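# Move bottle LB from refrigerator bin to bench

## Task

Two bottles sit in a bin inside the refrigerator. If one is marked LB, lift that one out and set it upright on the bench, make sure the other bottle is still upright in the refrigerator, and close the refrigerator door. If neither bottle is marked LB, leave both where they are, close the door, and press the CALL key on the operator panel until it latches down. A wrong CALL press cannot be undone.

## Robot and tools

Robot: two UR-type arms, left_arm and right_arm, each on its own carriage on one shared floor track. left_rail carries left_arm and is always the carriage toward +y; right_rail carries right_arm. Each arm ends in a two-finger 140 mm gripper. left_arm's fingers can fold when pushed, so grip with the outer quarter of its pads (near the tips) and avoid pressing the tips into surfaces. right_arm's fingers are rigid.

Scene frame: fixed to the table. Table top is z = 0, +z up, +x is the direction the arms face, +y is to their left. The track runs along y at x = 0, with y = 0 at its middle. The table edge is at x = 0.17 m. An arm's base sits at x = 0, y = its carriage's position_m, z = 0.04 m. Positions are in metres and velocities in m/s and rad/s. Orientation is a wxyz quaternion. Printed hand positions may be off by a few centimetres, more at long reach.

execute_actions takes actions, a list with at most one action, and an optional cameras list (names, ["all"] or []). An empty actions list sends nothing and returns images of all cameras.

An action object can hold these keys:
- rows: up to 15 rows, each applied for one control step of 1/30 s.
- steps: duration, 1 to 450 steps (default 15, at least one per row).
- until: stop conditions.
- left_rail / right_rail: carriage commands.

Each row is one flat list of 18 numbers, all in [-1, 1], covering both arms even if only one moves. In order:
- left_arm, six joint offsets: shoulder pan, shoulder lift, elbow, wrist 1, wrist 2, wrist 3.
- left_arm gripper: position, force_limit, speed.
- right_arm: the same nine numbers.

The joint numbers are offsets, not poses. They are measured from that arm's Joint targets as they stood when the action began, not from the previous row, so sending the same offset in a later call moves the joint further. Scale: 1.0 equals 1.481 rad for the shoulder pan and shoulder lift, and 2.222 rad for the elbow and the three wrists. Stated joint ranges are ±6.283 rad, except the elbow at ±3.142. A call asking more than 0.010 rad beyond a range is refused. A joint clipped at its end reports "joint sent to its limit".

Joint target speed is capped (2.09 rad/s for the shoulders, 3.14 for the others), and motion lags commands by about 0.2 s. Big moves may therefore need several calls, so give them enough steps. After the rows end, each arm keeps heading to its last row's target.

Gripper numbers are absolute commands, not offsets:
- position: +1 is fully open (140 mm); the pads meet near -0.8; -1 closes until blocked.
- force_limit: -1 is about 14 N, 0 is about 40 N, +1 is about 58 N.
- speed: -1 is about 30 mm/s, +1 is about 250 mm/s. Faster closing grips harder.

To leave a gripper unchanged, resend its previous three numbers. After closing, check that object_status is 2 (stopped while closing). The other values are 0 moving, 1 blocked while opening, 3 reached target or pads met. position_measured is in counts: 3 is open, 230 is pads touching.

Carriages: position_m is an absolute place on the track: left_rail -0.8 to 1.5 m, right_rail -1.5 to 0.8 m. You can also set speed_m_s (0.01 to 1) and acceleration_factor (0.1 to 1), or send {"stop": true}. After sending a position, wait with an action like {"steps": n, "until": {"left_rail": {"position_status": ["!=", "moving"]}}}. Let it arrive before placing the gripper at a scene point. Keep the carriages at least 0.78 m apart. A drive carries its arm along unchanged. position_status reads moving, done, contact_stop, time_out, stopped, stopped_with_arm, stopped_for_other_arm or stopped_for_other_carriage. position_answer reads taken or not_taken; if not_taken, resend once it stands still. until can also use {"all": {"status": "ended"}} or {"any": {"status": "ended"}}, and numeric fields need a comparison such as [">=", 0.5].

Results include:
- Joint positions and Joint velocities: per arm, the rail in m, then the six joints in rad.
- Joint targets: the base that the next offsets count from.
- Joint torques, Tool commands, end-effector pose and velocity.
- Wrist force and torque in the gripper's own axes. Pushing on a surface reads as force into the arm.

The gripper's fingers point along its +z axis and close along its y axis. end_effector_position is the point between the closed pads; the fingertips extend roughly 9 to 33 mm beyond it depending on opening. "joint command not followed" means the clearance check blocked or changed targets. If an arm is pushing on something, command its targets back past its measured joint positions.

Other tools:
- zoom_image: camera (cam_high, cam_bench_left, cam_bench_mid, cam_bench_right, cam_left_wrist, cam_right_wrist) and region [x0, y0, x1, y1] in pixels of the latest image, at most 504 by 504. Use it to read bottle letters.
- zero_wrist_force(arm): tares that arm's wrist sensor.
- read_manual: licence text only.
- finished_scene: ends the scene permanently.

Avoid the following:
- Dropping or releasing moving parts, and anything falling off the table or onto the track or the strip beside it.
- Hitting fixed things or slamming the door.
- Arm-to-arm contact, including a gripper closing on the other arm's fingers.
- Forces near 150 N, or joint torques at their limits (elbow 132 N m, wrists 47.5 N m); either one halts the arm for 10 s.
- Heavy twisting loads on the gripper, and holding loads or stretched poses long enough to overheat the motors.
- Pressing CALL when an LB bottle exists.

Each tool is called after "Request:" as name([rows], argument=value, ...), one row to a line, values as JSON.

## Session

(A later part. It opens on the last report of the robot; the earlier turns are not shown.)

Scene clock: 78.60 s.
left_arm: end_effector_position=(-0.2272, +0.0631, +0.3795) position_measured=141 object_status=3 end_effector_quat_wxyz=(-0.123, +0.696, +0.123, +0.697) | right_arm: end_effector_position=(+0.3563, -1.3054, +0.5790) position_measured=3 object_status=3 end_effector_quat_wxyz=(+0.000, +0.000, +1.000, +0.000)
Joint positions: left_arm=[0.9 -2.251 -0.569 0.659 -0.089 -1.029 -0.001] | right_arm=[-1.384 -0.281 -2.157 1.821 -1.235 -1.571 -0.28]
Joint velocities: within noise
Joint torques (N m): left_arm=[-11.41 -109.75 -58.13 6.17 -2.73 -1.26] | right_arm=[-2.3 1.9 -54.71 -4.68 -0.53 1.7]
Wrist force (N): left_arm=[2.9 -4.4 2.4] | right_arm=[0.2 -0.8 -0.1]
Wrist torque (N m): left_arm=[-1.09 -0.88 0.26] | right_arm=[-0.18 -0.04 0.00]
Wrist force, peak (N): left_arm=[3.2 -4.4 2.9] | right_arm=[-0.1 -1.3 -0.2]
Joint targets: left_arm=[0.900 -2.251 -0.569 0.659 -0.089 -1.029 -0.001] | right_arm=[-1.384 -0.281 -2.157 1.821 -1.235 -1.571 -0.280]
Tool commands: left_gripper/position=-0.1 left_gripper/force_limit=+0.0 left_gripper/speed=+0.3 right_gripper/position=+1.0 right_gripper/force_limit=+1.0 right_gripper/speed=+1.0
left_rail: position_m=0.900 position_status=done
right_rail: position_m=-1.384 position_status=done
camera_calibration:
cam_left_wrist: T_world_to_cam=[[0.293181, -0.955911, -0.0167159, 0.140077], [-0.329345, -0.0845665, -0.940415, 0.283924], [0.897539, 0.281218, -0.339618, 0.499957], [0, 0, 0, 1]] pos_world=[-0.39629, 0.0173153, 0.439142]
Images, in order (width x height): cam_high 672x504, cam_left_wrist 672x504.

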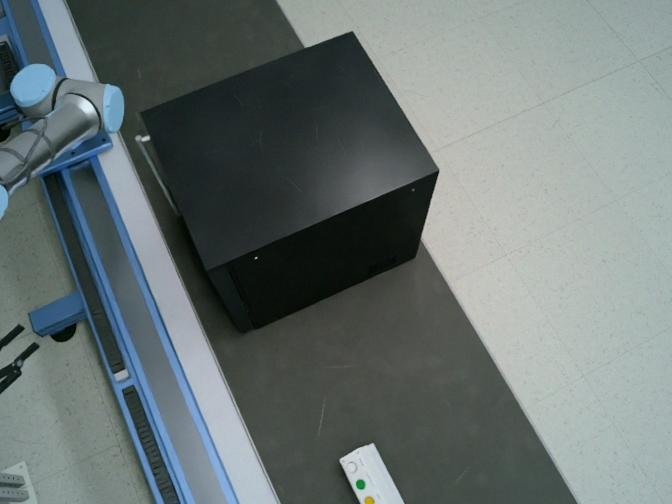

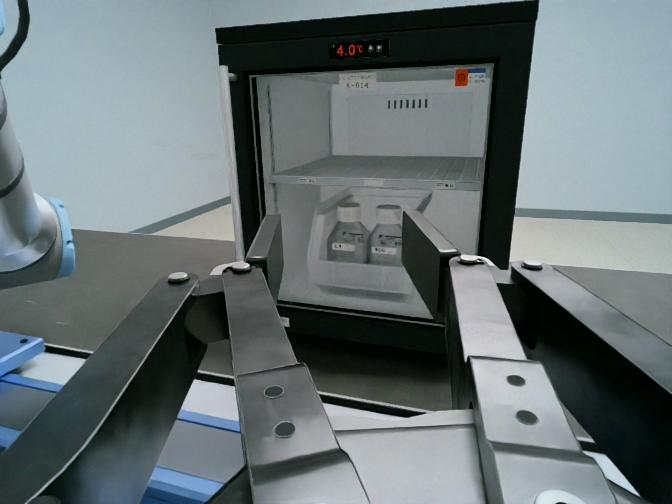

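Request:
execute_actions([
  {"rows": [[0.1126,-0.9721,0.82,-0.6195,0.1023,0.3685,0.03,0,0.3,1.0,0.1735,0.1706,-0.9931,-0.4406,-0.9901,-0.1,0,0.5]], "steps": 120, "left_rail": {"position_m": 1.05}, "right_rail": {"position_m": -0.75}, "until": {"all": {"status": "ended"}}},
])

Scene clock: 80.43 s.
left_arm: end_effector_position=(-0.0586, +0.2096, +0.3668) position_measured=126 object_status=3 end_effector_quat_wxyz=(-0.161, +0.779, +0.020, +0.606) | right_arm: end_effector_position=(+0.4261, -1.0705, +0.4313) position_measured=141 object_status=3 end_effector_quat_wxyz=(-0.070, -0.283, +0.944, -0.156)
Joint positions: left_arm=[1.05 -2.129 -0.856 1.082 -0.513 -0.864 0.423] | right_arm=[-1.111 -0.046 -2.005 2.042 -1.578 -1.913 -0.623]
Joint torques (N m): left_arm=[9.87 -115.29 -37.14 -1.51 3.3 3.95] | right_arm=[12.25 0.34 -45.57 -8.62 -5.11 -1.89]
Wrist force (N): left_arm=[2.9 -3.8 1.7] | right_arm=[0.5 -0.1 0.2]
Wrist torque (N m): left_arm=[-0.96 -0.77 0.25] | right_arm=[-0.18 -0.33 0.05]
Wrist force, peak (N): left_arm=[-7.0 -24.8 -25.7] | right_arm=[17.8 -2.3 -30.7]
Joint targets: left_arm=[1.050 -2.129 -0.856 1.082 -0.513 -0.864 0.423] | right_arm=[-1.111 -0.046 -2.005 2.042 -1.578 -1.913 -0.623]
left_rail: position_m=1.050 position_status=done
right_rail: position_m=-1.111 position_status=stopped_for_other_arm position_answer=taken
joint command not followed: on one or more control steps a check withheld the commanded joint targets of the left arm, and it was not sent them on those steps.
cause: while a carriage moves, is told to move, or has just stopped, the clearance check judges arm commands more strictly, and it could not pass these joint targets: it found too little room between the arms, or a fault had stopped an arm; next, move the arms while the carriages stand.
joint command not followed: on one or more control steps a check withheld the commanded joint targets of the right arm, and it was not sent them on those steps.
cause: while a carriage moves, is told to move, or has just stopped, the clearance check judges arm commands more strictly, and it could not pass these joint targets: it found too little room between the arms, or a fault had stopped an arm; next, move the arms while the carriages stand.

Request:
execute_actions([
  {"rows": [[0.0302,-0.7783,0.6297,-0.4287,0.0281,0.1776,0.03,0,0.3,0.8413,0.0709,0.0711,-0.8387,-0.2867,-0.8357,-0.1,0,0.5]], "steps": 30},
])

Request:
execute_actions([
  {"steps": 90, "right_rail": {"position_m": -0.75}, "until": {"right_rail": {"position_status": ["!=", "moving"]}}},
], cameras=["cam_high", "cam_right_wrist", "cam_left_wrist"])

Scene clock: 82.20 s.
left_arm: end_effector_position=(+0.2521, +0.6603, +0.2448) position_measured=126 object_status=3 end_effector_quat_wxyz=(+0.000, +0.895, +0.000, +0.446) | right_arm: end_effector_position=(+0.2961, -0.6485, +0.7515) position_measured=141 object_status=3 end_effector_quat_wxyz=(-0.302, +0.690, -0.155, +0.639)
Joint positions: left_arm=[1.05 -2.084 -2.009 2.482 -1.466 -0.802 0.817] | right_arm=[-1.111 1.2 -1.9 2.2 -3.441 -2.55 -2.48]
Joint torques (N m): left_arm=[-12.54 -20.91 -36.25 -5.52 4.13 3.6] | right_arm=[16.38 -8.23 -42.61 -5.45 -4.3 -1.93]
Wrist force (N): left_arm=[3.2 -4.2 1.9] | right_arm=[1.6 -0.2 2.7]
Wrist torque (N m): left_arm=[-0.96 -0.78 0.12] | right_arm=[-0.31 -1.17 -0.16]
Wrist force, peak (N): left_arm=[-4.6 -16.2 16.0] | right_arm=[16.3 -12.4 -27.4]
Joint targets: left_arm=[1.050 -2.084 -2.009 2.482 -1.466 -0.802 0.817] | right_arm=[-1.111 1.200 -1.900 2.199 -3.441 -2.550 -2.480]
left_rail: position_m=1.050 position_status=done
right_rail: position_m=-1.111 position_status=stopped_for_other_arm position_answer=taken

Scene clock: 84.13 s.
left_arm: end_effector_position=(+0.2521, +0.6604, +0.2448) position_measured=126 object_status=3 end_effector_quat_wxyz=(+0.000, +0.895, +0.000, +0.446) | right_arm: end_effector_position=(+0.2960, -0.2877, +0.7515) position_measured=141 object_status=3 end_effector_quat_wxyz=(-0.302, +0.690, -0.155, +0.639)
Joint positions: left_arm=[1.05 -2.084 -2.009 2.482 -1.466 -0.802 0.817] | right_arm=[-0.75 1.2 -1.9 2.2 -3.441 -2.55 -2.48]
Joint torques (N m): left_arm=[-10.71 -18.99 -36.18 -5.57 1.74 3.86] | right_arm=[7.46 -27.02 -50.77 -4.17 -0.68 -1.51]
Wrist force (N): left_arm=[3.0 -4.6 1.5] | right_arm=[2.4 -0.4 2.6]
Wrist torque (N m): left_arm=[-1.03 -0.74 0.11] | right_arm=[-0.34 -1.35 -0.17]
Wrist force, peak (N): left_arm=[3.2 -4.7 2.0] | right_arm=[3.0 0.6 2.3]
Joint targets: left_arm=[1.050 -2.084 -2.009 2.482 -1.466 -0.802 0.817] | right_arm=[-0.750 1.200 -1.900 2.199 -3.441 -2.550 -2.480]
Tool commands: left_gripper/position=+0.03 left_gripper/force_limit=+0.0 left_gripper/speed=+0.3 right_gripper/position=-0.1 right_gripper/force_limit=+0.0 right_gripper/speed=+0.5
left_rail: position_m=1.050 position_status=done
right_rail: position_m=-0.750 position_status=done
camera_calibration:
cam_left_wrist: T_world_to_cam=[[-0.0506709, -0.99856, 0.0176432, 0.67468], [-0.836595, 0.0327903, -0.54684, 0.31966], [0.545473, -0.0424691, -0.837051, 0.280357], [0, 0, 0, 1]] pos_world=[0.148686, 0.675133, 0.397572]
cam_right_wrist: T_world_to_cam=[[0.199461, -0.739032, -0.643465, 0.232944], [-0.460143, 0.50912, -0.727369, 0.836592], [0.86515, 0.441167, -0.238511, 0.234649], [0, 0, 0, 1]] pos_world=[0.135482, -0.357292, 0.814369]
Images, in order (width x height): cam_high 672x504, cam_left_wrist 672x504, cam_right_wrist 672x504.

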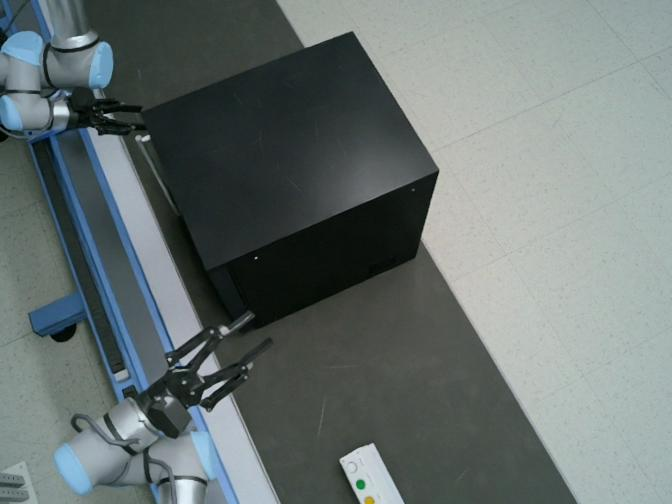

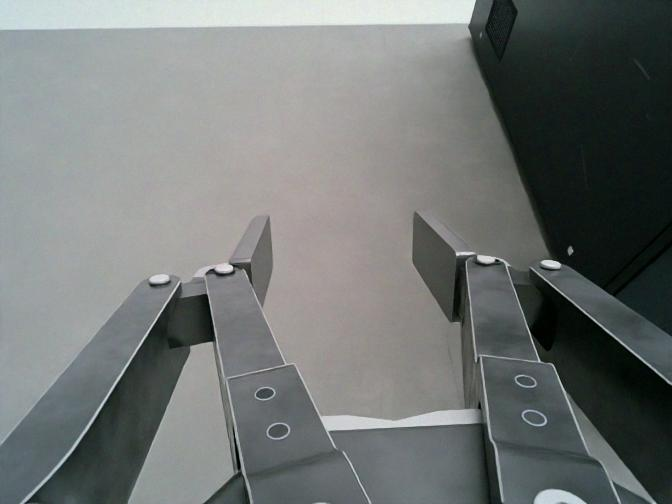

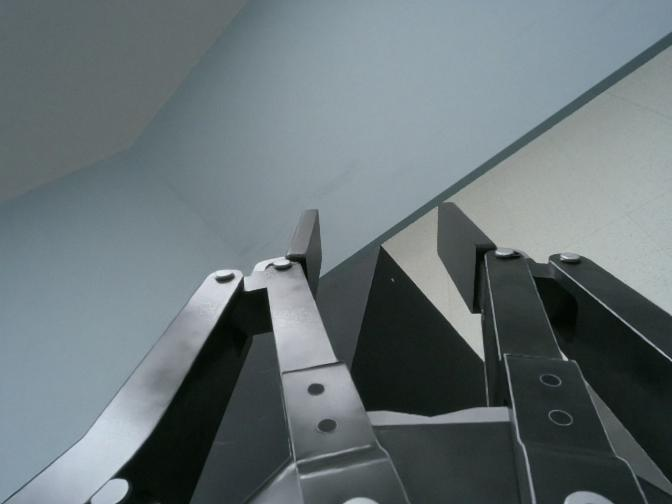

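Request:
execute_actions([
  {"rows": [[0,0,0,0,0,0,0.03,0,0.3,0.06,0,0,0,-0.005,-0.08,-0.1,0,0.5],[0,0,0,0,0,0,0.03,0,0.3,0.14,0,0,0,-0.01,-0.18,-0.1,0,0.5],[0,0,0,0,0,0,0.03,0,0.3,0.2,0,0,0,-0.0166,-0.26,-0.1,0,0.5],[0,0,0,0,0,0,0.03,0,0.3,0.2294,0,0,0,-0.0166,-0.2977,-0.1,0,0.5],[0,0,0,0,0,0,0.03,0,0.3,0.2294,0,0,0,-0.0166,-0.2977,-0.1,0,0.5],[0,0,0,0,0,0,0.03,0,0.3,0.2294,0.02,-0.009,-0.0044,-0.0166,-0.2977,-0.1,0,0.5],[0,0,0,0,0,0,0.03,0,0.3,0.2294,0.05,-0.0223,-0.011,-0.0166,-0.2977,-0.1,0,0.5],[0,0,0,0,0,0,0.03,0,0.3,0.2294,0.09,-0.0402,-0.0198,-0.0166,-0.2977,-0.1,0,0.5],[0,0,0,0,0,0,0.03,0,0.3,0.2294,0.135,-0.0603,-0.0297,-0.0166,-0.2977,-0.1,0,0.5],[0,0,0,0,0,0,0.03,0,0.3,0.2294,0.18,-0.0804,-0.0396,-0.0166,-0.2977,-0.1,0,0.5],[0,0,0,0,0,0,0.03,0,0.3,0.2294,0.225,-0.1005,-0.0495,-0.0166,-0.2977,-0.1,0,0.5],[0,0,0,0,0,0,0.03,0,0.3,0.2294,0.27,-0.1206,-0.0594,-0.0166,-0.2977,-0.1,0,0.5],[0,0,0,0,0,0,0.03,0,0.3,0.2294,0.315,-0.1407,-0.0693,-0.0166,-0.2977,-0.1,0,0.5],[0,0,0,0,0,0,0.03,0,0.3,0.2294,0.36,-0.1608,-0.0792,-0.0166,-0.2977,-0.1,0,0.5],[0,0,0,0,0,0,0.03,0,0.3,0.2294,0.8201,-0.3663,-0.1803,-0.0166,-0.2977,-0.1,0,0.5]], "steps": 38},
], cameras=["cam_right_wrist", "cam_high"])

Scene clock: 86.97 s.
left_arm: end_effector_position=(+0.2521, +0.6604, +0.2448) position_measured=126 object_status=3 end_effector_quat_wxyz=(+0.000, +0.895, +0.000, +0.446) | right_arm: end_effector_position=(+0.1486, +0.3366, +0.3597) position_measured=141 object_status=3 end_effector_quat_wxyz=(-0.183, +0.683, +0.183, +0.683) end_effector_velocity=(+0.000, +0.002, -0.002) end_effector_angular_velocity=(-0.002, +0.000, +0.000)
Joint positions: left_arm=[1.05 -2.084 -2.009 2.482 -1.466 -0.802 0.817] | right_arm=[-0.75 1.54 -0.685 1.386 -3.842 -2.587 -3.141]
Joint velocities: left_arm=[within noise] | right_arm=[0.001 0 0.002 0 -0.001 0.001 0]
Joint torques (N m): left_arm=[-10.92 -19.11 -36.27 -5.26 0.34 4.11] | right_arm=[13.94 -99 -45.58 -5.23 -3.1 -1.64]
Wrist force (N): left_arm=[2.9 -4.4 1.4] | right_arm=[1.1 0.8 2.6]
Wrist torque (N m): left_arm=[-1.00 -0.72 0.12] | right_arm=[0.20 -1.18 -0.14]
Wrist force, peak (N): left_arm=[3.0 -4.9 1.7] | right_arm=[27.5 -7.6 7.9]
Joint targets: left_arm=[1.050 -2.084 -2.009 2.482 -1.466 -0.802 0.817] | right_arm=[-0.750 1.540 -0.685 1.386 -3.842 -2.587 -3.141]
left_rail: position_m=1.050 position_status=done
right_rail: position_m=-0.750 position_status=done
camera_calibration:
cam_right_wrist: T_world_to_cam=[[0.527869, -0.848476, -0.0379801, 0.241854], [-0.30454, -0.147342, -0.941035, 0.44062], [0.792849, 0.508309, -0.336172, 0.0165258], [0, 0, 0, 1]] pos_world=[-0.00658346, 0.261729, 0.42938]
Images, in order (width x height): cam_high 672x504, cam_right_wrist 672x504.

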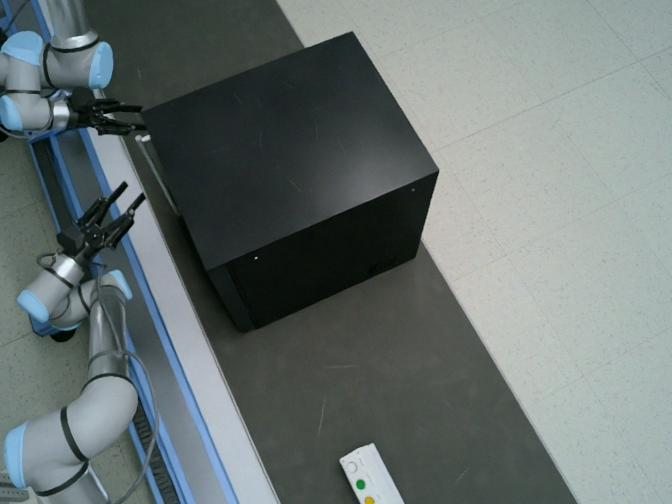

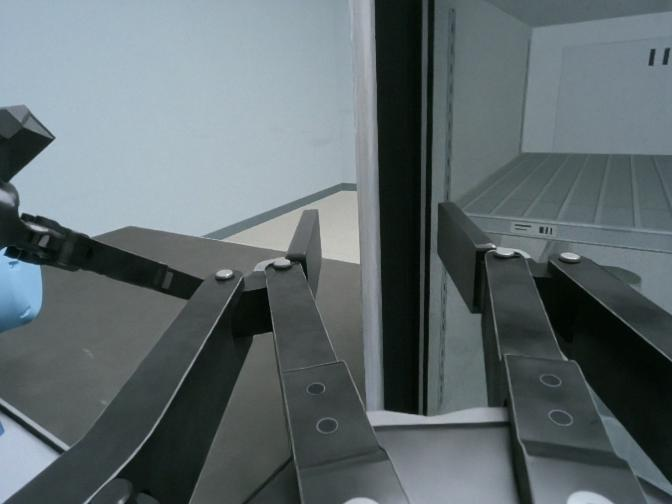

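Request:
execute_actions([
  {"rows": [[0,0,0,0,0,0,0.03,0,0.3,-0.004,0.0026,-0.0036,0.0019,0.0026,0,-0.1,0,0.5],[0,0,0,0,0,0,0.03,0,0.3,-0.014,0.0092,-0.0128,0.0067,0.0093,0,-0.1,0,0.5],[0,0,0,0,0,0,0.03,0,0.3,-0.0265,0.0174,-0.0242,0.0126,0.0176,0,-0.1,0,0.5],[0,0,0,0,0,0,0.03,0,0.3,-0.039,0.0256,-0.0356,0.0185,0.0259,0,-0.1,0,0.5],[0,0,0,0,0,0,0.03,0,0.3,-0.049,0.0322,-0.0448,0.0233,0.0326,0,-0.1,0,0.5],[0,0,0,0,0,0,0.03,0,0.3,-0.0529,0.0348,-0.0484,0.0252,0.0352,0,-0.1,0,0.5]], "steps": 15},
], cameras=["cam_right_wrist"])

Scene clock: 88.57 s.
left_arm: end_effector_position=(+0.2521, +0.6604, +0.2448) position_measured=126 object_status=3 end_effector_quat_wxyz=(+0.000, +0.895, +0.000, +0.446) | right_arm: end_effector_position=(+0.2250, +0.3843, +0.3595) position_measured=141 object_status=3 end_effector_quat_wxyz=(-0.183, +0.683, +0.183, +0.683)
Joint positions: left_arm=[1.05 -2.084 -2.009 2.482 -1.466 -0.802 0.817] | right_arm=[-0.75 1.462 -0.633 1.278 -3.786 -2.509 -3.141]
Joint torques (N m): left_arm=[-13.36 -17.3 -36.77 -5.09 0.56 3.68] | right_arm=[-21.65 -105.61 -47.45 2.09 4.75 -1.59]
Wrist force (N): left_arm=[3.1 -4.1 1.8] | right_arm=[1.5 0.9 3.4]
Wrist torque (N m): left_arm=[-0.92 -0.77 0.12] | right_arm=[0.25 -1.27 -0.15]
Wrist force, peak (N): left_arm=[3.3 -4.5 1.8] | right_arm=[1.2 0.9 8.9]
Joint targets: left_arm=[1.050 -2.084 -2.009 2.482 -1.466 -0.802 0.817] | right_arm=[-0.750 1.462 -0.633 1.278 -3.786 -2.509 -3.141]
left_rail: position_m=1.050 position_status=done
right_rail: position_m=-0.750 position_status=done
camera_calibration:
cam_right_wrist: T_world_to_cam=[[0.527852, -0.848495, -0.0377898, 0.242053], [-0.304535, -0.147543, -0.941004, 0.47076], [0.792862, 0.508219, -0.336277, -0.0682615], [0, 0, 0, 1]] pos_world=[0.0697165, 0.30953, 0.429179]
Images, in order (width x height): cam_right_wrist 672x504.

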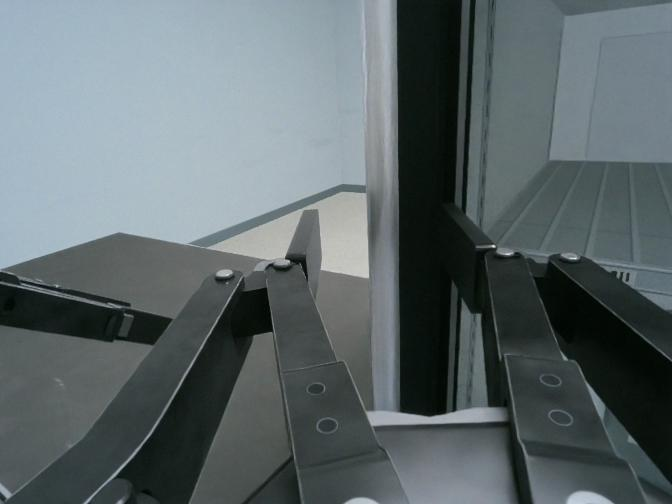

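Request:
execute_actions([
  {"rows": [[0,0,0,0,0,0,0.03,0,0.3,0,0,0,0,0,0,-1,0,-0.7]], "steps": 50},
], cameras=["cam_right_wrist"])

Scene clock: 90.67 s.
left_arm: end_effector_position=(+0.2521, +0.6604, +0.2448) position_measured=126 object_status=3 end_effector_quat_wxyz=(+0.000, +0.895, +0.000, +0.446) | right_arm: end_effector_position=(+0.2252, +0.3844, +0.3595) position_measured=210 object_status=2 end_effector_quat_wxyz=(-0.183, +0.683, +0.183, +0.683)
Joint positions: left_arm=[1.05 -2.084 -2.009 2.482 -1.466 -0.802 0.817] | right_arm=[-0.75 1.462 -0.633 1.278 -3.786 -2.509 -3.141]
Joint torques (N m): left_arm=[-8.15 -20.93 -36.52 -5.37 -0.06 3.64] | right_arm=[32.06 -103.07 -46.28 1.98 18.94 -1.32]
Wrist force (N): left_arm=[2.6 -4.7 1.7] | right_arm=[-0.5 45.8 -18.9]
Wrist torque (N m): left_arm=[-1.06 -0.67 0.12] | right_arm=[-0.51 -1.42 -0.06]
Wrist force, peak (N): left_arm=[3.1 -4.8 1.7] | right_arm=[-0.4 46.5 -18.9]
Joint targets: left_arm=[1.050 -2.084 -2.009 2.482 -1.466 -0.802 0.817] | right_arm=[-0.750 1.462 -0.633 1.278 -3.786 -2.509 -3.141]
left_rail: position_m=1.050 position_status=done
right_rail: position_m=-0.750 position_status=done
camera_calibration:
cam_right_wrist: T_world_to_cam=[[0.527769, -0.848546, -0.0378097, 0.241978], [-0.304575, -0.147507, -0.940997, 0.470809], [0.792902, 0.508145, -0.336295, -0.0683925], [0, 0, 0, 1]] pos_world=[0.0699168, 0.30953, 0.429179]
Images, in order (width x height): cam_right_wrist 672x504.

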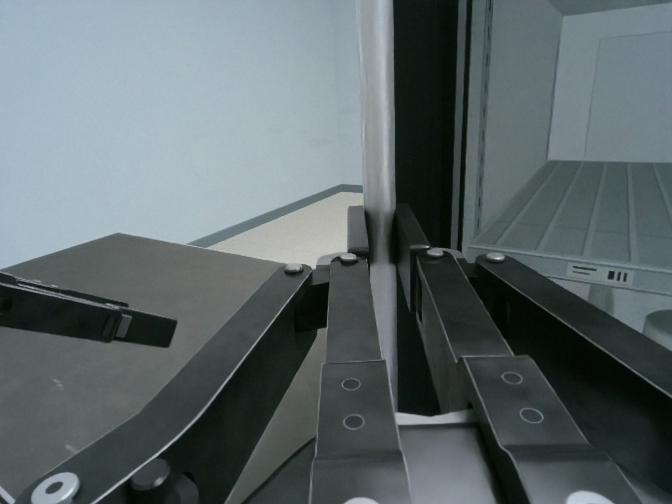

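Request:
execute_actions([
  {"rows": [[0,0,0,0,0,0,0.03,0,0.3,0.0016,-0.0011,0.0015,-0.0008,0.0003,0,-1,0,-0.7],[0,0,0,0,0,0,0.03,0,0.3,0.0049,-0.0032,0.0045,-0.0024,0.001,0,-1,0,-0.7],[0,0,0,0,0,0,0.03,0,0.3,0.0098,-0.0065,0.0092,-0.0048,0.0019,0,-1,0,-0.7],[0,0,0,0,0,0,0.03,0,0.3,0.0164,-0.011,0.0155,-0.0081,0.0032,0,-1,0,-0.7],[0,0,0,0,0,0,0.03,0,0.3,0.0237,-0.0162,0.0227,-0.0119,0.0046,0,-1,0,-0.7],[0,0,0,0,0,0,0.03,0,0.3,0.0319,-0.0221,0.031,-0.0163,0.0062,0,-1,0,-0.7],[0,0,0,0,0,0,0.03,0,0.3,0.0409,-0.0289,0.0404,-0.0212,0.0081,0,-1,0,-0.7],[0,0,0,0,0,0,0.03,0,0.3,0.0498,-0.0358,0.0501,-0.0262,0.0099,0,-1,0,-0.7],[0,0,0,0,0,0,0.03,0,0.3,0.058,-0.0423,0.0591,-0.0309,0.0116,0,-1,0,-0.7],[0,0,0,0,0,0,0.03,0,0.3,0.0653,-0.0483,0.0675,-0.0353,0.0131,0,-1,0,-0.7],[0,0,0,0,0,0,0.03,0,0.3,0.0718,-0.0537,0.0751,-0.0392,0.0144,0,-1,0,-0.7],[0,0,0,0,0,0,0.03,0,0.3,0.0766,-0.0579,0.0808,-0.0422,0.0154,0,-1,0,-0.7],[0,0,0,0,0,0,0.03,0,0.3,0.0799,-0.0607,0.0847,-0.0443,0.0161,0,-1,0,-0.7],[0,0,0,0,0,0,0.03,0,0.3,0.0815,-0.0621,0.0867,-0.0453,0.0164,0,-1,0,-0.7]], "steps": 21},
], cameras=["cam_right_wrist"])

Scene clock: 93.53 s.
left_arm: end_effector_position=(+0.2521, +0.6604, +0.2448) position_measured=126 object_status=3 end_effector_quat_wxyz=(+0.000, +0.895, +0.000, +0.446) | right_arm: end_effector_position=(+0.0803, +0.3408, +0.3592) position_measured=210 object_status=2 end_effector_quat_wxyz=(-0.236, +0.667, +0.236, +0.666)
Joint positions: left_arm=[1.05 -2.084 -2.009 2.482 -1.466 -0.802 0.817] | right_arm=[-0.75 1.582 -0.725 1.47 -3.887 -2.473 -3.141]
Joint torques (N m): left_arm=[-11.52 -19.92 -37.25 -5.51 0.39 3.69] | right_arm=[41.21 -114.95 -41.48 -1.9 19.53 -1.35]
Wrist force (N): left_arm=[2.9 -4.5 1.8] | right_arm=[0.1 39.6 -5.1]
Wrist torque (N m): left_arm=[-1.01 -0.73 0.12] | right_arm=[-0.22 -1.34 -0.04]
Wrist force, peak (N): left_arm=[3.2 -4.6 2.0] | right_arm=[-0.9 46.8 -18.7]
Joint targets: left_arm=[1.050 -2.084 -2.009 2.482 -1.466 -0.802 0.817] | right_arm=[-0.750 1.583 -0.725 1.471 -3.887 -2.473 -3.141]
left_rail: position_m=1.050 position_status=done
right_rail: position_m=-0.750 position_status=done
camera_calibration:
cam_right_wrist: T_world_to_cam=[[0.653943, -0.755599, -0.0378012, 0.239695], [-0.277759, -0.193314, -0.940999, 0.433434], [0.70371, 0.62586, -0.33629, 0.0355563], [0, 0, 0, 1]] pos_world=[-0.0613782, 0.242649, 0.428879]
Images, in order (width x height): cam_right_wrist 672x504.

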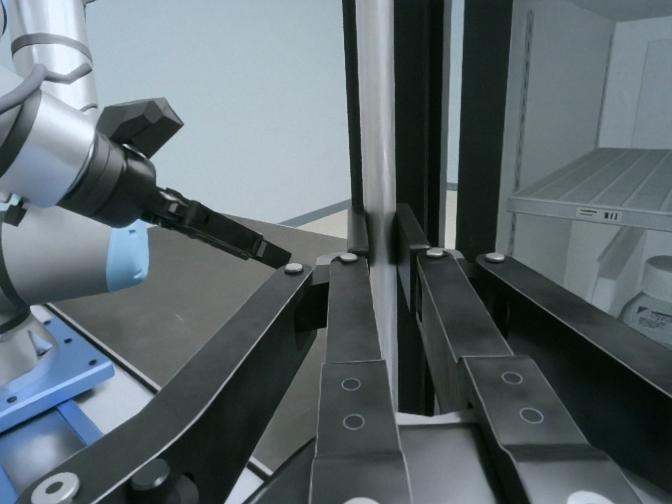

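Request:
execute_actions([
  {"rows": [[0,0,0,0,0,0,0.03,0,0.3,0.0019,-0.0018,0.0025,-0.0013,0.0004,0,-1,0,-0.7],[0,0,0,0,0,0,0.03,0,0.3,0.0056,-0.0054,0.0074,-0.0039,0.0013,0,-1,0,-0.7],[0,0,0,0,0,0,0.03,0,0.3,0.0113,-0.0109,0.015,-0.0078,0.0027,0,-1,0,-0.7],[0,0,0,0,0,0,0.03,0,0.3,0.0187,-0.0182,0.0251,-0.0131,0.0045,0,-1,0,-0.7],[0,0,0,0,0,0,0.03,0,0.3,0.0271,-0.0266,0.0368,-0.0192,0.0066,0,-1,0,-0.7],[0,0,0,0,0,0,0.03,0,0.3,0.0362,-0.036,0.0499,-0.026,0.009,0,-1,0,-0.7],[0,0,0,0,0,0,0.03,0,0.3,0.0463,-0.0466,0.0646,-0.0338,0.0116,0,-1,0,-0.7],[0,0,0,0,0,0,0.03,0,0.3,0.0562,-0.0573,0.0796,-0.0416,0.0143,0,-1,0,-0.7],[0,0,0,0,0,0,0.03,0,0.3,0.0652,-0.0672,0.0935,-0.0489,0.0169,0,-1,0,-0.7],[0,0,0,0,0,0,0.03,0,0.3,0.0732,-0.0762,0.1061,-0.0556,0.0192,0,-1,0,-0.7],[0,0,0,0,0,0,0.03,0,0.3,0.0803,-0.0844,0.1176,-0.0616,0.0212,0,-1,0,-0.7],[0,0,0,0,0,0,0.03,0,0.3,0.0855,-0.0905,0.1262,-0.0662,0.0228,0,-1,0,-0.7],[0,0,0,0,0,0,0.03,0,0.3,0.0891,-0.0946,0.1321,-0.0693,0.0239,0,-1,0,-0.7],[0,0,0,0,0,0,0.03,0,0.3,0.0908,-0.0967,0.135,-0.0708,0.0244,0,-1,0,-0.7]], "steps": 21},
], cameras=["cam_right_wrist"])

Scene clock: 96.37 s.
left_arm: end_effector_position=(+0.2521, +0.6604, +0.2448) position_measured=126 object_status=3 end_effector_quat_wxyz=(+0.000, +0.895, +0.000, +0.446) | right_arm: end_effector_position=(-0.0618, +0.2270, +0.3599) position_measured=210 object_status=2 end_effector_quat_wxyz=(-0.298, +0.641, +0.298, +0.641)
Joint positions: left_arm=[1.05 -2.084 -2.009 2.482 -1.466 -0.802 0.817] | right_arm=[-0.75 1.717 -0.868 1.77 -4.044 -2.418 -3.141]
Joint torques (N m): left_arm=[-10.06 -18.75 -36.85 -4.72 0.78 3.74] | right_arm=[44.88 -106.93 -36.86 -3.59 17.42 -1.19]
Wrist force (N): left_arm=[2.8 -4.2 1.7] | right_arm=[-3.6 35.4 3.7]
Wrist torque (N m): left_arm=[-0.94 -0.69 0.12] | right_arm=[0.14 -1.30 0.06]
Wrist force, peak (N): left_arm=[2.8 -4.9 1.8] | right_arm=[-45.5 48.6 -1.3]
Joint targets: left_arm=[1.050 -2.084 -2.009 2.482 -1.466 -0.802 0.817] | right_arm=[-0.750 1.717 -0.868 1.771 -4.044 -2.418 -3.141]
left_rail: position_m=1.050 position_status=done
right_rail: position_m=-0.750 position_status=done
camera_calibration:
cam_right_wrist: T_world_to_cam=[[0.784095, -0.619453, -0.0383683, 0.223963], [-0.236729, -0.241356, -0.94112, 0.38607], [0.573719, 0.74701, -0.335889, 0.171334], [0, 0, 0, 1]] pos_world=[-0.182512, 0.103927, 0.42948]
Images, in order (width x height): cam_right_wrist 672x504.

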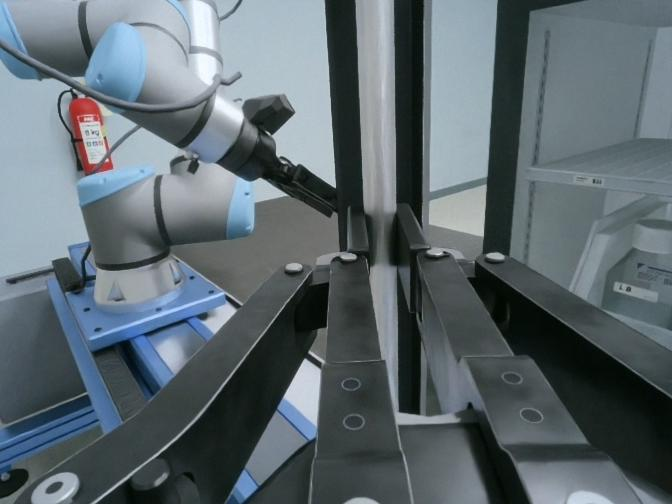

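Request:
execute_actions([
  {"rows": [[0,0,0,0,0,0,0.03,0,0.3,0.0017,-0.0021,0.003,-0.0016,0.0006,0,-1,0,-0.7],[0,0,0,0,0,0,0.03,0,0.3,0.005,-0.0064,0.0091,-0.0048,0.0017,0,-1,0,-0.7],[0,0,0,0,0,0,0.03,0,0.3,0.01,-0.0129,0.0182,-0.0096,0.0035,0,-1,0,-0.7],[0,0,0,0,0,0,0.03,0,0.3,0.0164,-0.0215,0.0304,-0.0161,0.006,0,-1,0,-0.7],[0,0,0,0,0,0,0.03,0,0.3,0.0234,-0.0313,0.0443,-0.0234,0.009,0,-1,0,-0.7],[0,0,0,0,0,0,0.03,0,0.3,0.031,-0.0422,0.0598,-0.0317,0.0124,0,-1,0,-0.7],[0,0,0,0,0,0,0.03,0,0.3,0.039,-0.0543,0.0771,-0.041,0.0164,0,-1,0,-0.7],[0,0,0,0,0,0,0.03,0,0.3,0.0467,-0.0664,0.0946,-0.0503,0.0206,0,-1,0,-0.7],[0,0,0,0,0,0,0.03,0,0.3,0.0535,-0.0776,0.1106,-0.0589,0.0246,0,-1,0,-0.7],[0,0,0,0,0,0,0.03,0,0.3,0.0593,-0.0877,0.1252,-0.0667,0.0283,0,-1,0,-0.7],[0,0,0,0,0,0,0.03,0,0.3,0.0643,-0.0967,0.1382,-0.0737,0.0317,0,-1,0,-0.7],[0,0,0,0,0,0,0.03,0,0.3,0.068,-0.1035,0.1481,-0.0791,0.0344,0,-1,0,-0.7],[0,0,0,0,0,0,0.03,0,0.3,0.0703,-0.108,0.1547,-0.0826,0.0362,0,-1,0,-0.7],[0,0,0,0,0,0,0.03,0,0.3,0.0715,-0.1103,0.158,-0.0844,0.0371,0,-1,0,-0.7]], "steps": 21},
], cameras=["cam_high"])

Scene clock: 98.70 s.
left_arm: end_effector_position=(+0.2521, +0.6604, +0.2448) position_measured=126 object_status=3 end_effector_quat_wxyz=(+0.000, +0.895, +0.000, +0.446) | right_arm: end_effector_position=(-0.1460, +0.0640, +0.3598) position_measured=210 object_status=2 end_effector_quat_wxyz=(-0.357, +0.610, +0.357, +0.610)
Joint positions: left_arm=[1.05 -2.084 -2.009 2.482 -1.466 -0.802 0.817] | right_arm=[-0.75 1.823 -1.032 2.121 -4.231 -2.336 -3.141]
Joint torques (N m): left_arm=[-11.11 -18.49 -37.94 -4.65 0.22 3.53] | right_arm=[24.69 -67.05 -9.48 -0.84 7.49 -1.29]
Wrist force (N): left_arm=[2.9 -4.3 1.3] | right_arm=[20.6 10.2 5.7]
Wrist torque (N m): left_arm=[-0.96 -0.73 0.12] | right_arm=[0.57 -1.06 -0.12]
Wrist force, peak (N): left_arm=[3.0 -4.8 1.6] | right_arm=[-45.7 51.3 11.0]
Joint targets: left_arm=[1.050 -2.084 -2.009 2.482 -1.466 -0.802 0.817] | right_arm=[-0.750 1.823 -1.032 2.122 -4.231 -2.336 -3.141]
left_rail: position_m=1.050 position_status=done
right_rail: position_m=-0.750 position_status=done
Images, in order (width x height): cam_high 672x504.

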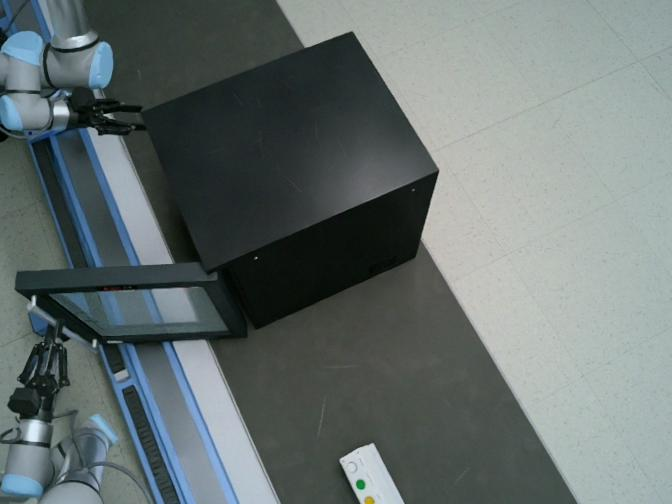

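Request:
execute_actions([
  {"rows": [[0.0047,0.0098,-0.0063,-0.0035,0.0012,0.0043,0.03,0,0.3,0.0007,-0.0013,0.002,-0.0011,0.0006,0,-1,0,-0.7],[0.014,0.0295,-0.0188,-0.0106,0.0037,0.0129,0.03,0,0.3,0.0019,-0.004,0.0059,-0.0032,0.0017,0,-1,0,-0.7],[0.028,0.0589,-0.0375,-0.0212,0.0074,0.0258,0.03,0,0.3,0.0038,-0.0081,0.0118,-0.0064,0.0035,0,-1,0,-0.7],[0.0443,0.0933,-0.0594,-0.0335,0.0117,0.0409,0.03,0,0.3,0.0058,-0.0128,0.0187,-0.0102,0.0057,0,-1,0,-0.7],[0.063,0.1326,-0.0844,-0.0477,0.0167,0.0581,0.03,0,0.3,0.008,-0.0182,0.0266,-0.0145,0.0083,0,-1,0,-0.7],[0.084,0.1768,-0.1125,-0.0635,0.0222,0.0775,0.03,0,0.3,0.0102,-0.0242,0.0356,-0.0195,0.0113,0,-1,0,-0.7],[0.1049,0.221,-0.1406,-0.0794,0.0278,0.0968,0.03,0,0.3,0.0123,-0.0303,0.0446,-0.0245,0.0145,0,-1,0,-0.7],[0.1283,0.2702,-0.1719,-0.0971,0.034,0.1184,0.03,0,0.3,0.0143,-0.0371,0.0547,-0.0301,0.0182,0,-1,0,-0.7],[0.1492,0.3144,-0.2,-0.113,0.0396,0.1377,0.03,0,0.3,0.0159,-0.0432,0.0638,-0.0351,0.0216,0,-1,0,-0.7],[0.1702,0.3586,-0.2281,-0.1288,0.0451,0.1571,0.03,0,0.3,0.0173,-0.0493,0.073,-0.0403,0.0252,0,-1,0,-0.7],[0.1889,0.3979,-0.2531,-0.143,0.0501,0.1743,0.03,0,0.3,0.0183,-0.0547,0.0812,-0.0448,0.0286,0,-1,0,-0.7],[0.2052,0.4323,-0.275,-0.1553,0.0544,0.1894,0.03,0,0.3,0.0191,-0.0594,0.0885,-0.0489,0.0316,0,-1,0,-0.7],[0.2192,0.4617,-0.2938,-0.1659,0.0581,0.2023,0.03,0,0.3,0.0197,-0.0635,0.0947,-0.0524,0.0342,0,-1,0,-0.7],[0.2285,0.4814,-0.3063,-0.173,0.0606,0.2109,0.03,0,0.3,0.02,-0.0662,0.0988,-0.0547,0.036,0,-1,0,-0.7],[0.2332,0.4912,-0.3125,-0.1765,0.0618,0.2152,0.03,0,0.3,0.0202,-0.0676,0.1009,-0.0559,0.0369,0,-1,0,-0.7]], "steps": 22},
], cameras=["cam_left_wrist", "cam_high", "cam_right_wrist"])

Scene clock: 102.87 s.
left_arm: end_effector_position=(+0.3113, +0.2405, +0.2998) position_measured=126 object_status=3 end_effector_quat_wxyz=(+0.000, +0.895, +0.000, +0.446) | right_arm: end_effector_position=(-0.1624, -0.0431, +0.3597) position_measured=210 object_status=2 end_effector_quat_wxyz=(-0.391, +0.590, +0.390, +0.590)
Joint positions: left_arm=[1.05 -1.739 -1.281 1.787 -1.858 -0.665 1.295] | right_arm=[-0.75 1.853 -1.132 2.346 -4.356 -2.254 -3.141]
Joint torques (N m): left_arm=[9.39 -60.53 -59.97 -7.02 4.95 4.24] | right_arm=[27.01 -63.19 -8.7 -2.52 8.92 -1.24]
Wrist force (N): left_arm=[3.4 -5.0 1.4] | right_arm=[12.7 13.6 9.0]
Wrist torque (N m): left_arm=[-1.13 -0.89 0.11] | right_arm=[0.45 -1.15 -0.18]
Wrist force, peak (N): left_arm=[1.3 -12.0 3.4] | right_arm=[24.7 6.2 8.3]
Joint targets: left_arm=[1.050 -1.739 -1.281 1.787 -1.858 -0.665 1.295] | right_arm=[-0.750 1.853 -1.132 2.346 -4.356 -2.254 -3.141]
left_rail: position_m=1.050 position_status=done
right_rail: position_m=-0.750 position_status=done
camera_calibration:
cam_left_wrist: T_world_to_cam=[[-0.0508003, -0.998559, 0.0173153, 0.257689], [-0.83666, 0.0330836, -0.546722, 0.412915], [0.545361, -0.0422607, -0.837135, 0.276282], [0, 0, 0, 1]] pos_world=[0.207886, 0.255332, 0.452574]
cam_right_wrist: T_world_to_cam=[[0.93227, -0.359734, -0.0382617, 0.170706], [-0.154628, -0.300629, -0.941123, 0.307752], [0.327051, 0.883297, -0.335893, 0.396603], [0, 0, 0, 1]] pos_world=[-0.241266, -0.196391, 0.42938]
Images, in order (width x height): cam_high 672x504, cam_left_wrist 672x504, cam_right_wrist 672x504.

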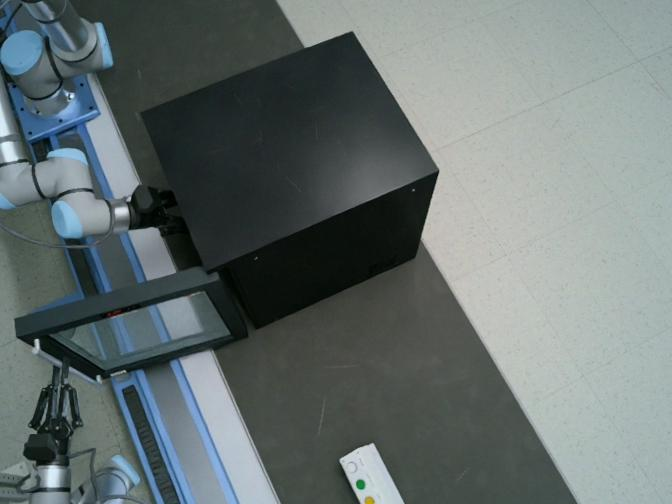

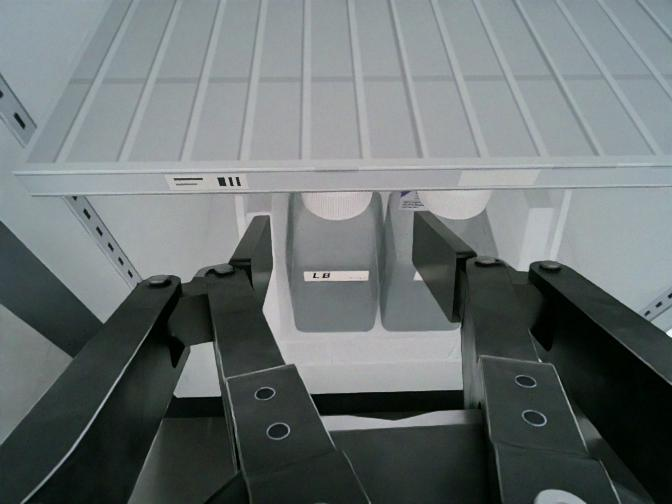

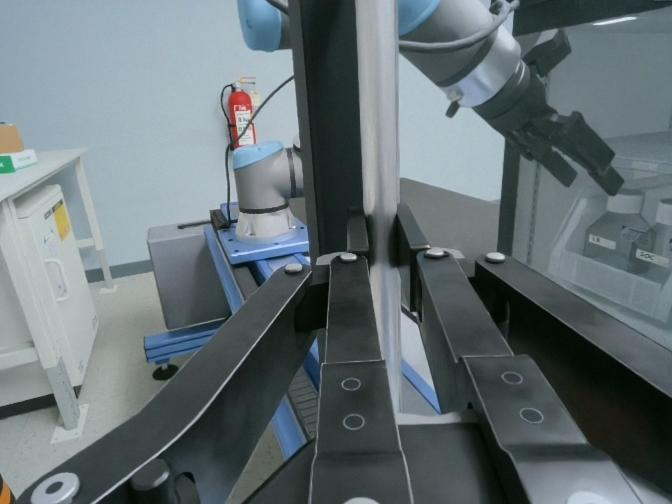

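Request:
zoom_image(camera="cam_left_wrist", region=[200, 150, 560, 420])

Request:
zoom_image(camera="cam_right_wrist", region=[530, 100, 672, 330])

Scaled by 1.400 from the camera's 672x504 image, which has a finer 960x720 frame.

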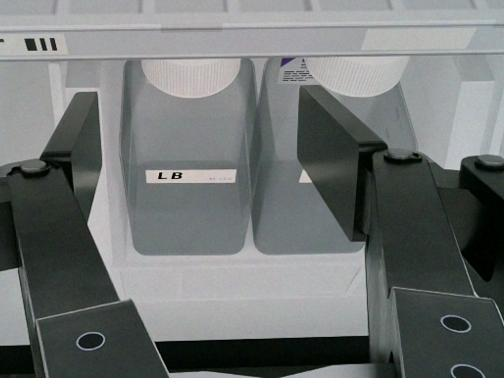

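Scaled by 2.191 from the camera's 672x504 image, which has a finer 960x720 frame.

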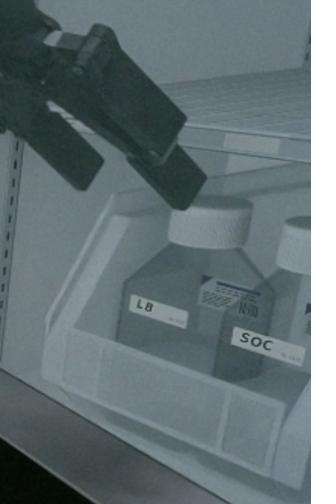

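Request:
zoom_image(camera="cam_left_wrist", region=[260, 280, 470, 410])

Request:
zoom_image(camera="cam_left_wrist", region=[230, 150, 440, 290])

Scaled by 2.400 from the camera's 672x504 image, which has a finer 960x720 frame.

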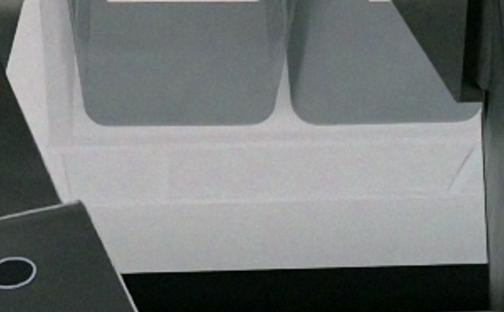

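Scaled by 2.400 from the camera's 672x504 image, which has a finer 960x720 frame.

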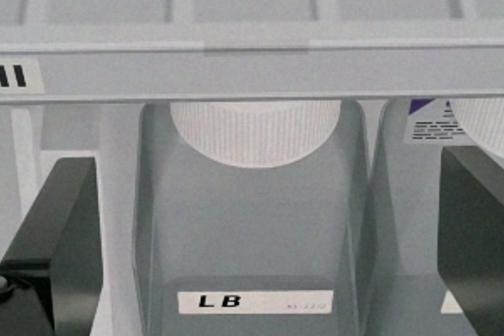

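Request:
execute_actions([
  {"rows": [[-0.004,0.005,0.001,0.011,0.011,-0.015,0.03,0,0.3,0,0,0,0,0,0,-1,0,-0.7],[-0.013,0.015,0.003,0.034,0.033,-0.045,0.03,0,0.3,0,0,0,0,0,0,-1,0,-0.7],[-0.0265,0.0305,0.0063,0.0673,0.0667,-0.09,0.03,0,0.3,0,0,0,0,0,0,-1,0,-0.7],[-0.038,0.0437,0.009,0.0964,0.0955,-0.1287,0.03,0,0.3,0,0,0,0,0,0,-1,0,-0.7],[-0.0442,0.0508,0.0105,0.1121,0.1111,-0.1497,0.03,0,0.3,0,0,0,0,0,0,-1,0,-0.7]], "steps": 13},
], cameras=["cam_left_wrist"])

Scene clock: 114.07 s.
left_arm: end_effector_position=(+0.3068, +0.2414, +0.2872) position_measured=126 object_status=3 end_effector_quat_wxyz=(+0.000, +0.819, +0.000, +0.573) end_effector_velocity=(+0.000, +0.000, +0.002) end_effector_angular_velocity=(-0.002, -0.002, -0.001) | right_arm: end_effector_position=(-0.1624, -0.0432, +0.3597) position_measured=210 object_status=2 end_effector_quat_wxyz=(-0.391, +0.590, +0.390, +0.590)
Joint positions: left_arm=[1.05 -1.804 -1.206 1.811 -1.609 -0.418 0.963] | right_arm=[-0.75 1.853 -1.132 2.346 -4.356 -2.254 -3.141]
Joint velocities: left_arm=[0.001 0 -0.001 0 0.002 0.003 -0.002] | right_arm=[within noise]
Joint torques (N m): left_arm=[-9.76 -60.57 -33.85 -0.01 5.39 -3.92] | right_arm=[26.92 -64.45 -8.26 -2.15 8.95 -0.71]
Wrist force (N): left_arm=[3.0 -4.3 2.2] | right_arm=[12.7 13.9 8.7]
Wrist torque (N m): left_arm=[-0.95 -0.77 0.35] | right_arm=[0.44 -1.15 -0.19]
Wrist force, peak (N): left_arm=[9.3 -4.4 0.0] | right_arm=[13.5 14.5 9.2]
Joint targets: left_arm=[1.050 -1.804 -1.206 1.811 -1.609 -0.418 0.963] | right_arm=[-0.750 1.853 -1.132 2.346 -4.356 -2.254 -3.141]
left_rail: position_m=1.050 position_status=done
right_rail: position_m=-0.750 position_status=done
camera_calibration:
cam_left_wrist: T_world_to_cam=[[-0.053767, -0.998552, 0.0015623, 0.263912], [-0.640411, 0.0332824, -0.767311, 0.405358], [0.766148, -0.0422565, -0.641273, 0.144221], [0, 0, 0, 1]] pos_world=[0.163291, 0.256133, 0.403109]
Images, in order (width x height): cam_left_wrist 672x504.

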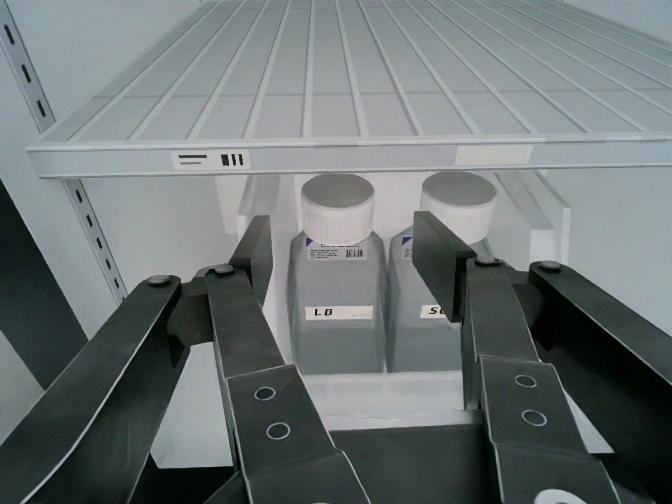

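Request:
zoom_image(camera="cam_left_wrist", region=[230, 140, 430, 290])

Request:
zoom_image(camera="cam_left_wrist", region=[270, 290, 470, 440])

Scaled by 2.520 from the camera's 672x504 image, which has a finer 960x720 frame.

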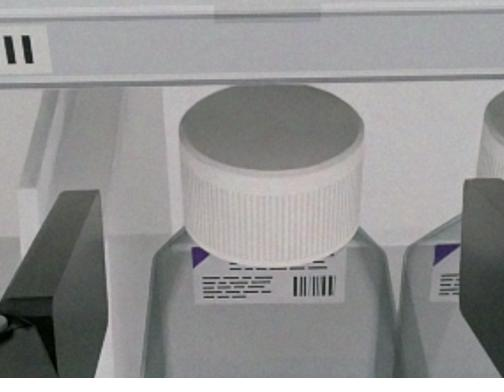

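Scaled by 2.520 from the camera's 672x504 image, which has a finer 960x720 frame.

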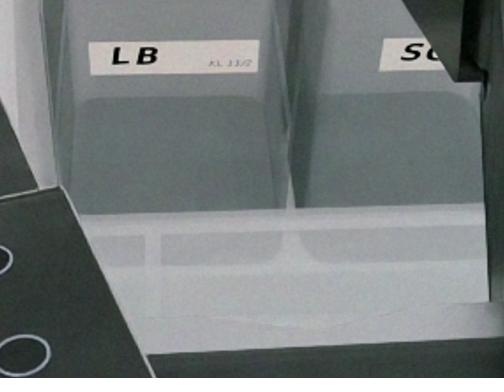

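Request:
execute_actions([
  {"rows": [[0.003,0.001,0.001,-0.0064,0.001,0.005,-0.114,0,0,0,0,0,0,0,0,-1,0,-0.7],[0.01,0.0035,0.0036,-0.019,0.0032,0.0145,-0.114,0,0,0,0,0,0,0,0,-1,0,-0.7],[0.02,0.007,0.0073,-0.0386,0.0065,0.029,-0.114,0,0,0,0,0,0,0,0,-1,0,-0.7],[0.029,0.0103,0.0107,-0.0566,0.0095,0.0424,-0.114,0,0,0,0,0,0,0,0,-1,0,-0.7],[0.0327,0.0117,0.0122,-0.0643,0.0108,0.0482,-0.114,0,0,0,0,0,0,0,0,-1,0,-0.7]], "steps": 13},
], cameras=["cam_left_wrist", "cam_right_wrist"])

Request:
zoom_image(camera="cam_left_wrist", region=[200, 130, 480, 330])

Request:
zoom_image(camera="cam_right_wrist", region=[480, 60, 672, 330])

Scene clock: 126.10 s.
left_arm: end_effector_position=(+0.3458, +0.2408, +0.2730) position_measured=143 object_status=3 end_effector_quat_wxyz=(+0.000, +0.819, +0.000, +0.573) | right_arm: end_effector_position=(-0.1624, -0.0432, +0.3597) position_measured=210 object_status=2 end_effector_quat_wxyz=(-0.391, +0.590, +0.390, +0.590)
Joint positions: left_arm=[1.05 -1.756 -1.189 1.838 -1.751 -0.394 1.07] | right_arm=[-0.75 1.853 -1.132 2.346 -4.356 -2.254 -3.141]
Joint torques (N m): left_arm=[10.59 -61.51 -33.76 -6.52 5.55 4.06] | right_arm=[28.78 -62.04 -7.99 -1.81 9.34 -0.45]
Wrist force (N): left_arm=[2.8 -4.2 1.5] | right_arm=[12.8 14.1 9.3]
Wrist torque (N m): left_arm=[-0.96 -0.75 0.16] | right_arm=[0.46 -1.17 -0.18]
Wrist force, peak (N): left_arm=[2.7 -4.5 4.5] | right_arm=[13.5 14.4 9.0]
Joint targets: left_arm=[1.050 -1.756 -1.189 1.838 -1.752 -0.394 1.070] | right_arm=[-0.750 1.853 -1.132 2.346 -4.356 -2.254 -3.141]
left_rail: position_m=1.050 position_status=done
right_rail: position_m=-0.750 position_status=done
camera_calibration:
cam_left_wrist: T_world_to_cam=[[-0.0539724, -0.998541, 0.00146357, 0.265604], [-0.640338, 0.0334863, -0.767363, 0.419345], [0.766195, -0.0423536, -0.641211, 0.105282], [0, 0, 0, 1]] pos_world=[0.202191, 0.255633, 0.388909]
cam_right_wrist: T_world_to_cam=[[0.932315, -0.359623, -0.0382065, 0.170715], [-0.154547, -0.300676, -0.941121, 0.307762], [0.326961, 0.883326, -0.335904, 0.396592], [0, 0, 0, 1]] pos_world=[-0.241266, -0.19639, 0.42938]
Images, in order (width x height): cam_left_wrist 672x504, cam_right_wrist 672x504.

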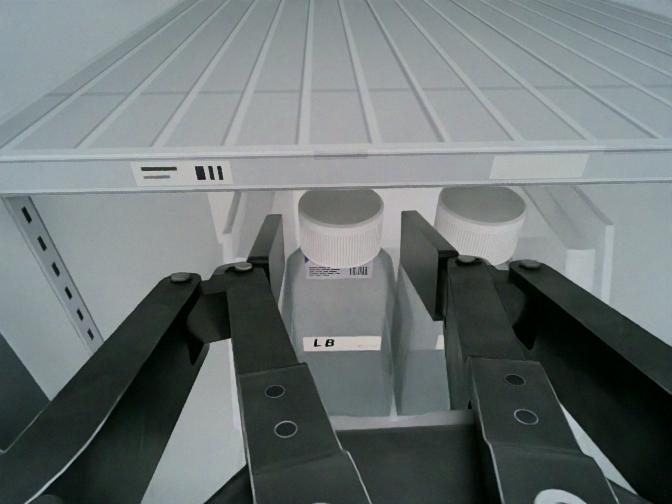

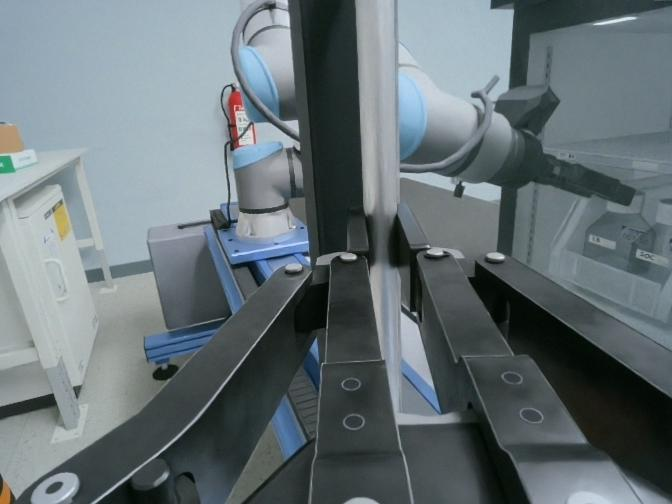

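Scaled by 1.800 from the camera's 672x504 image, which has a finer 960x720 frame.

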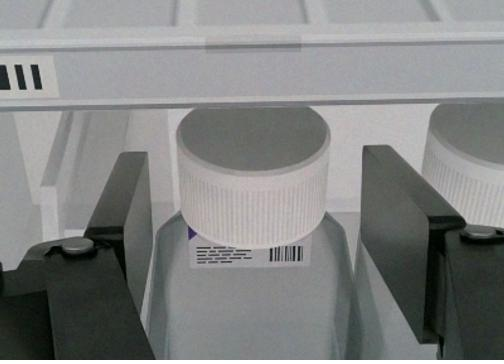

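Scaled by 1.867 from the camera's 672x504 image, which has a finer 960x720 frame.

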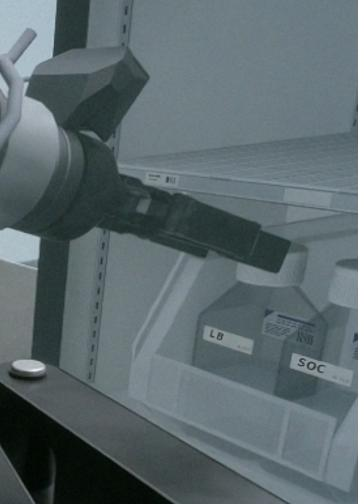

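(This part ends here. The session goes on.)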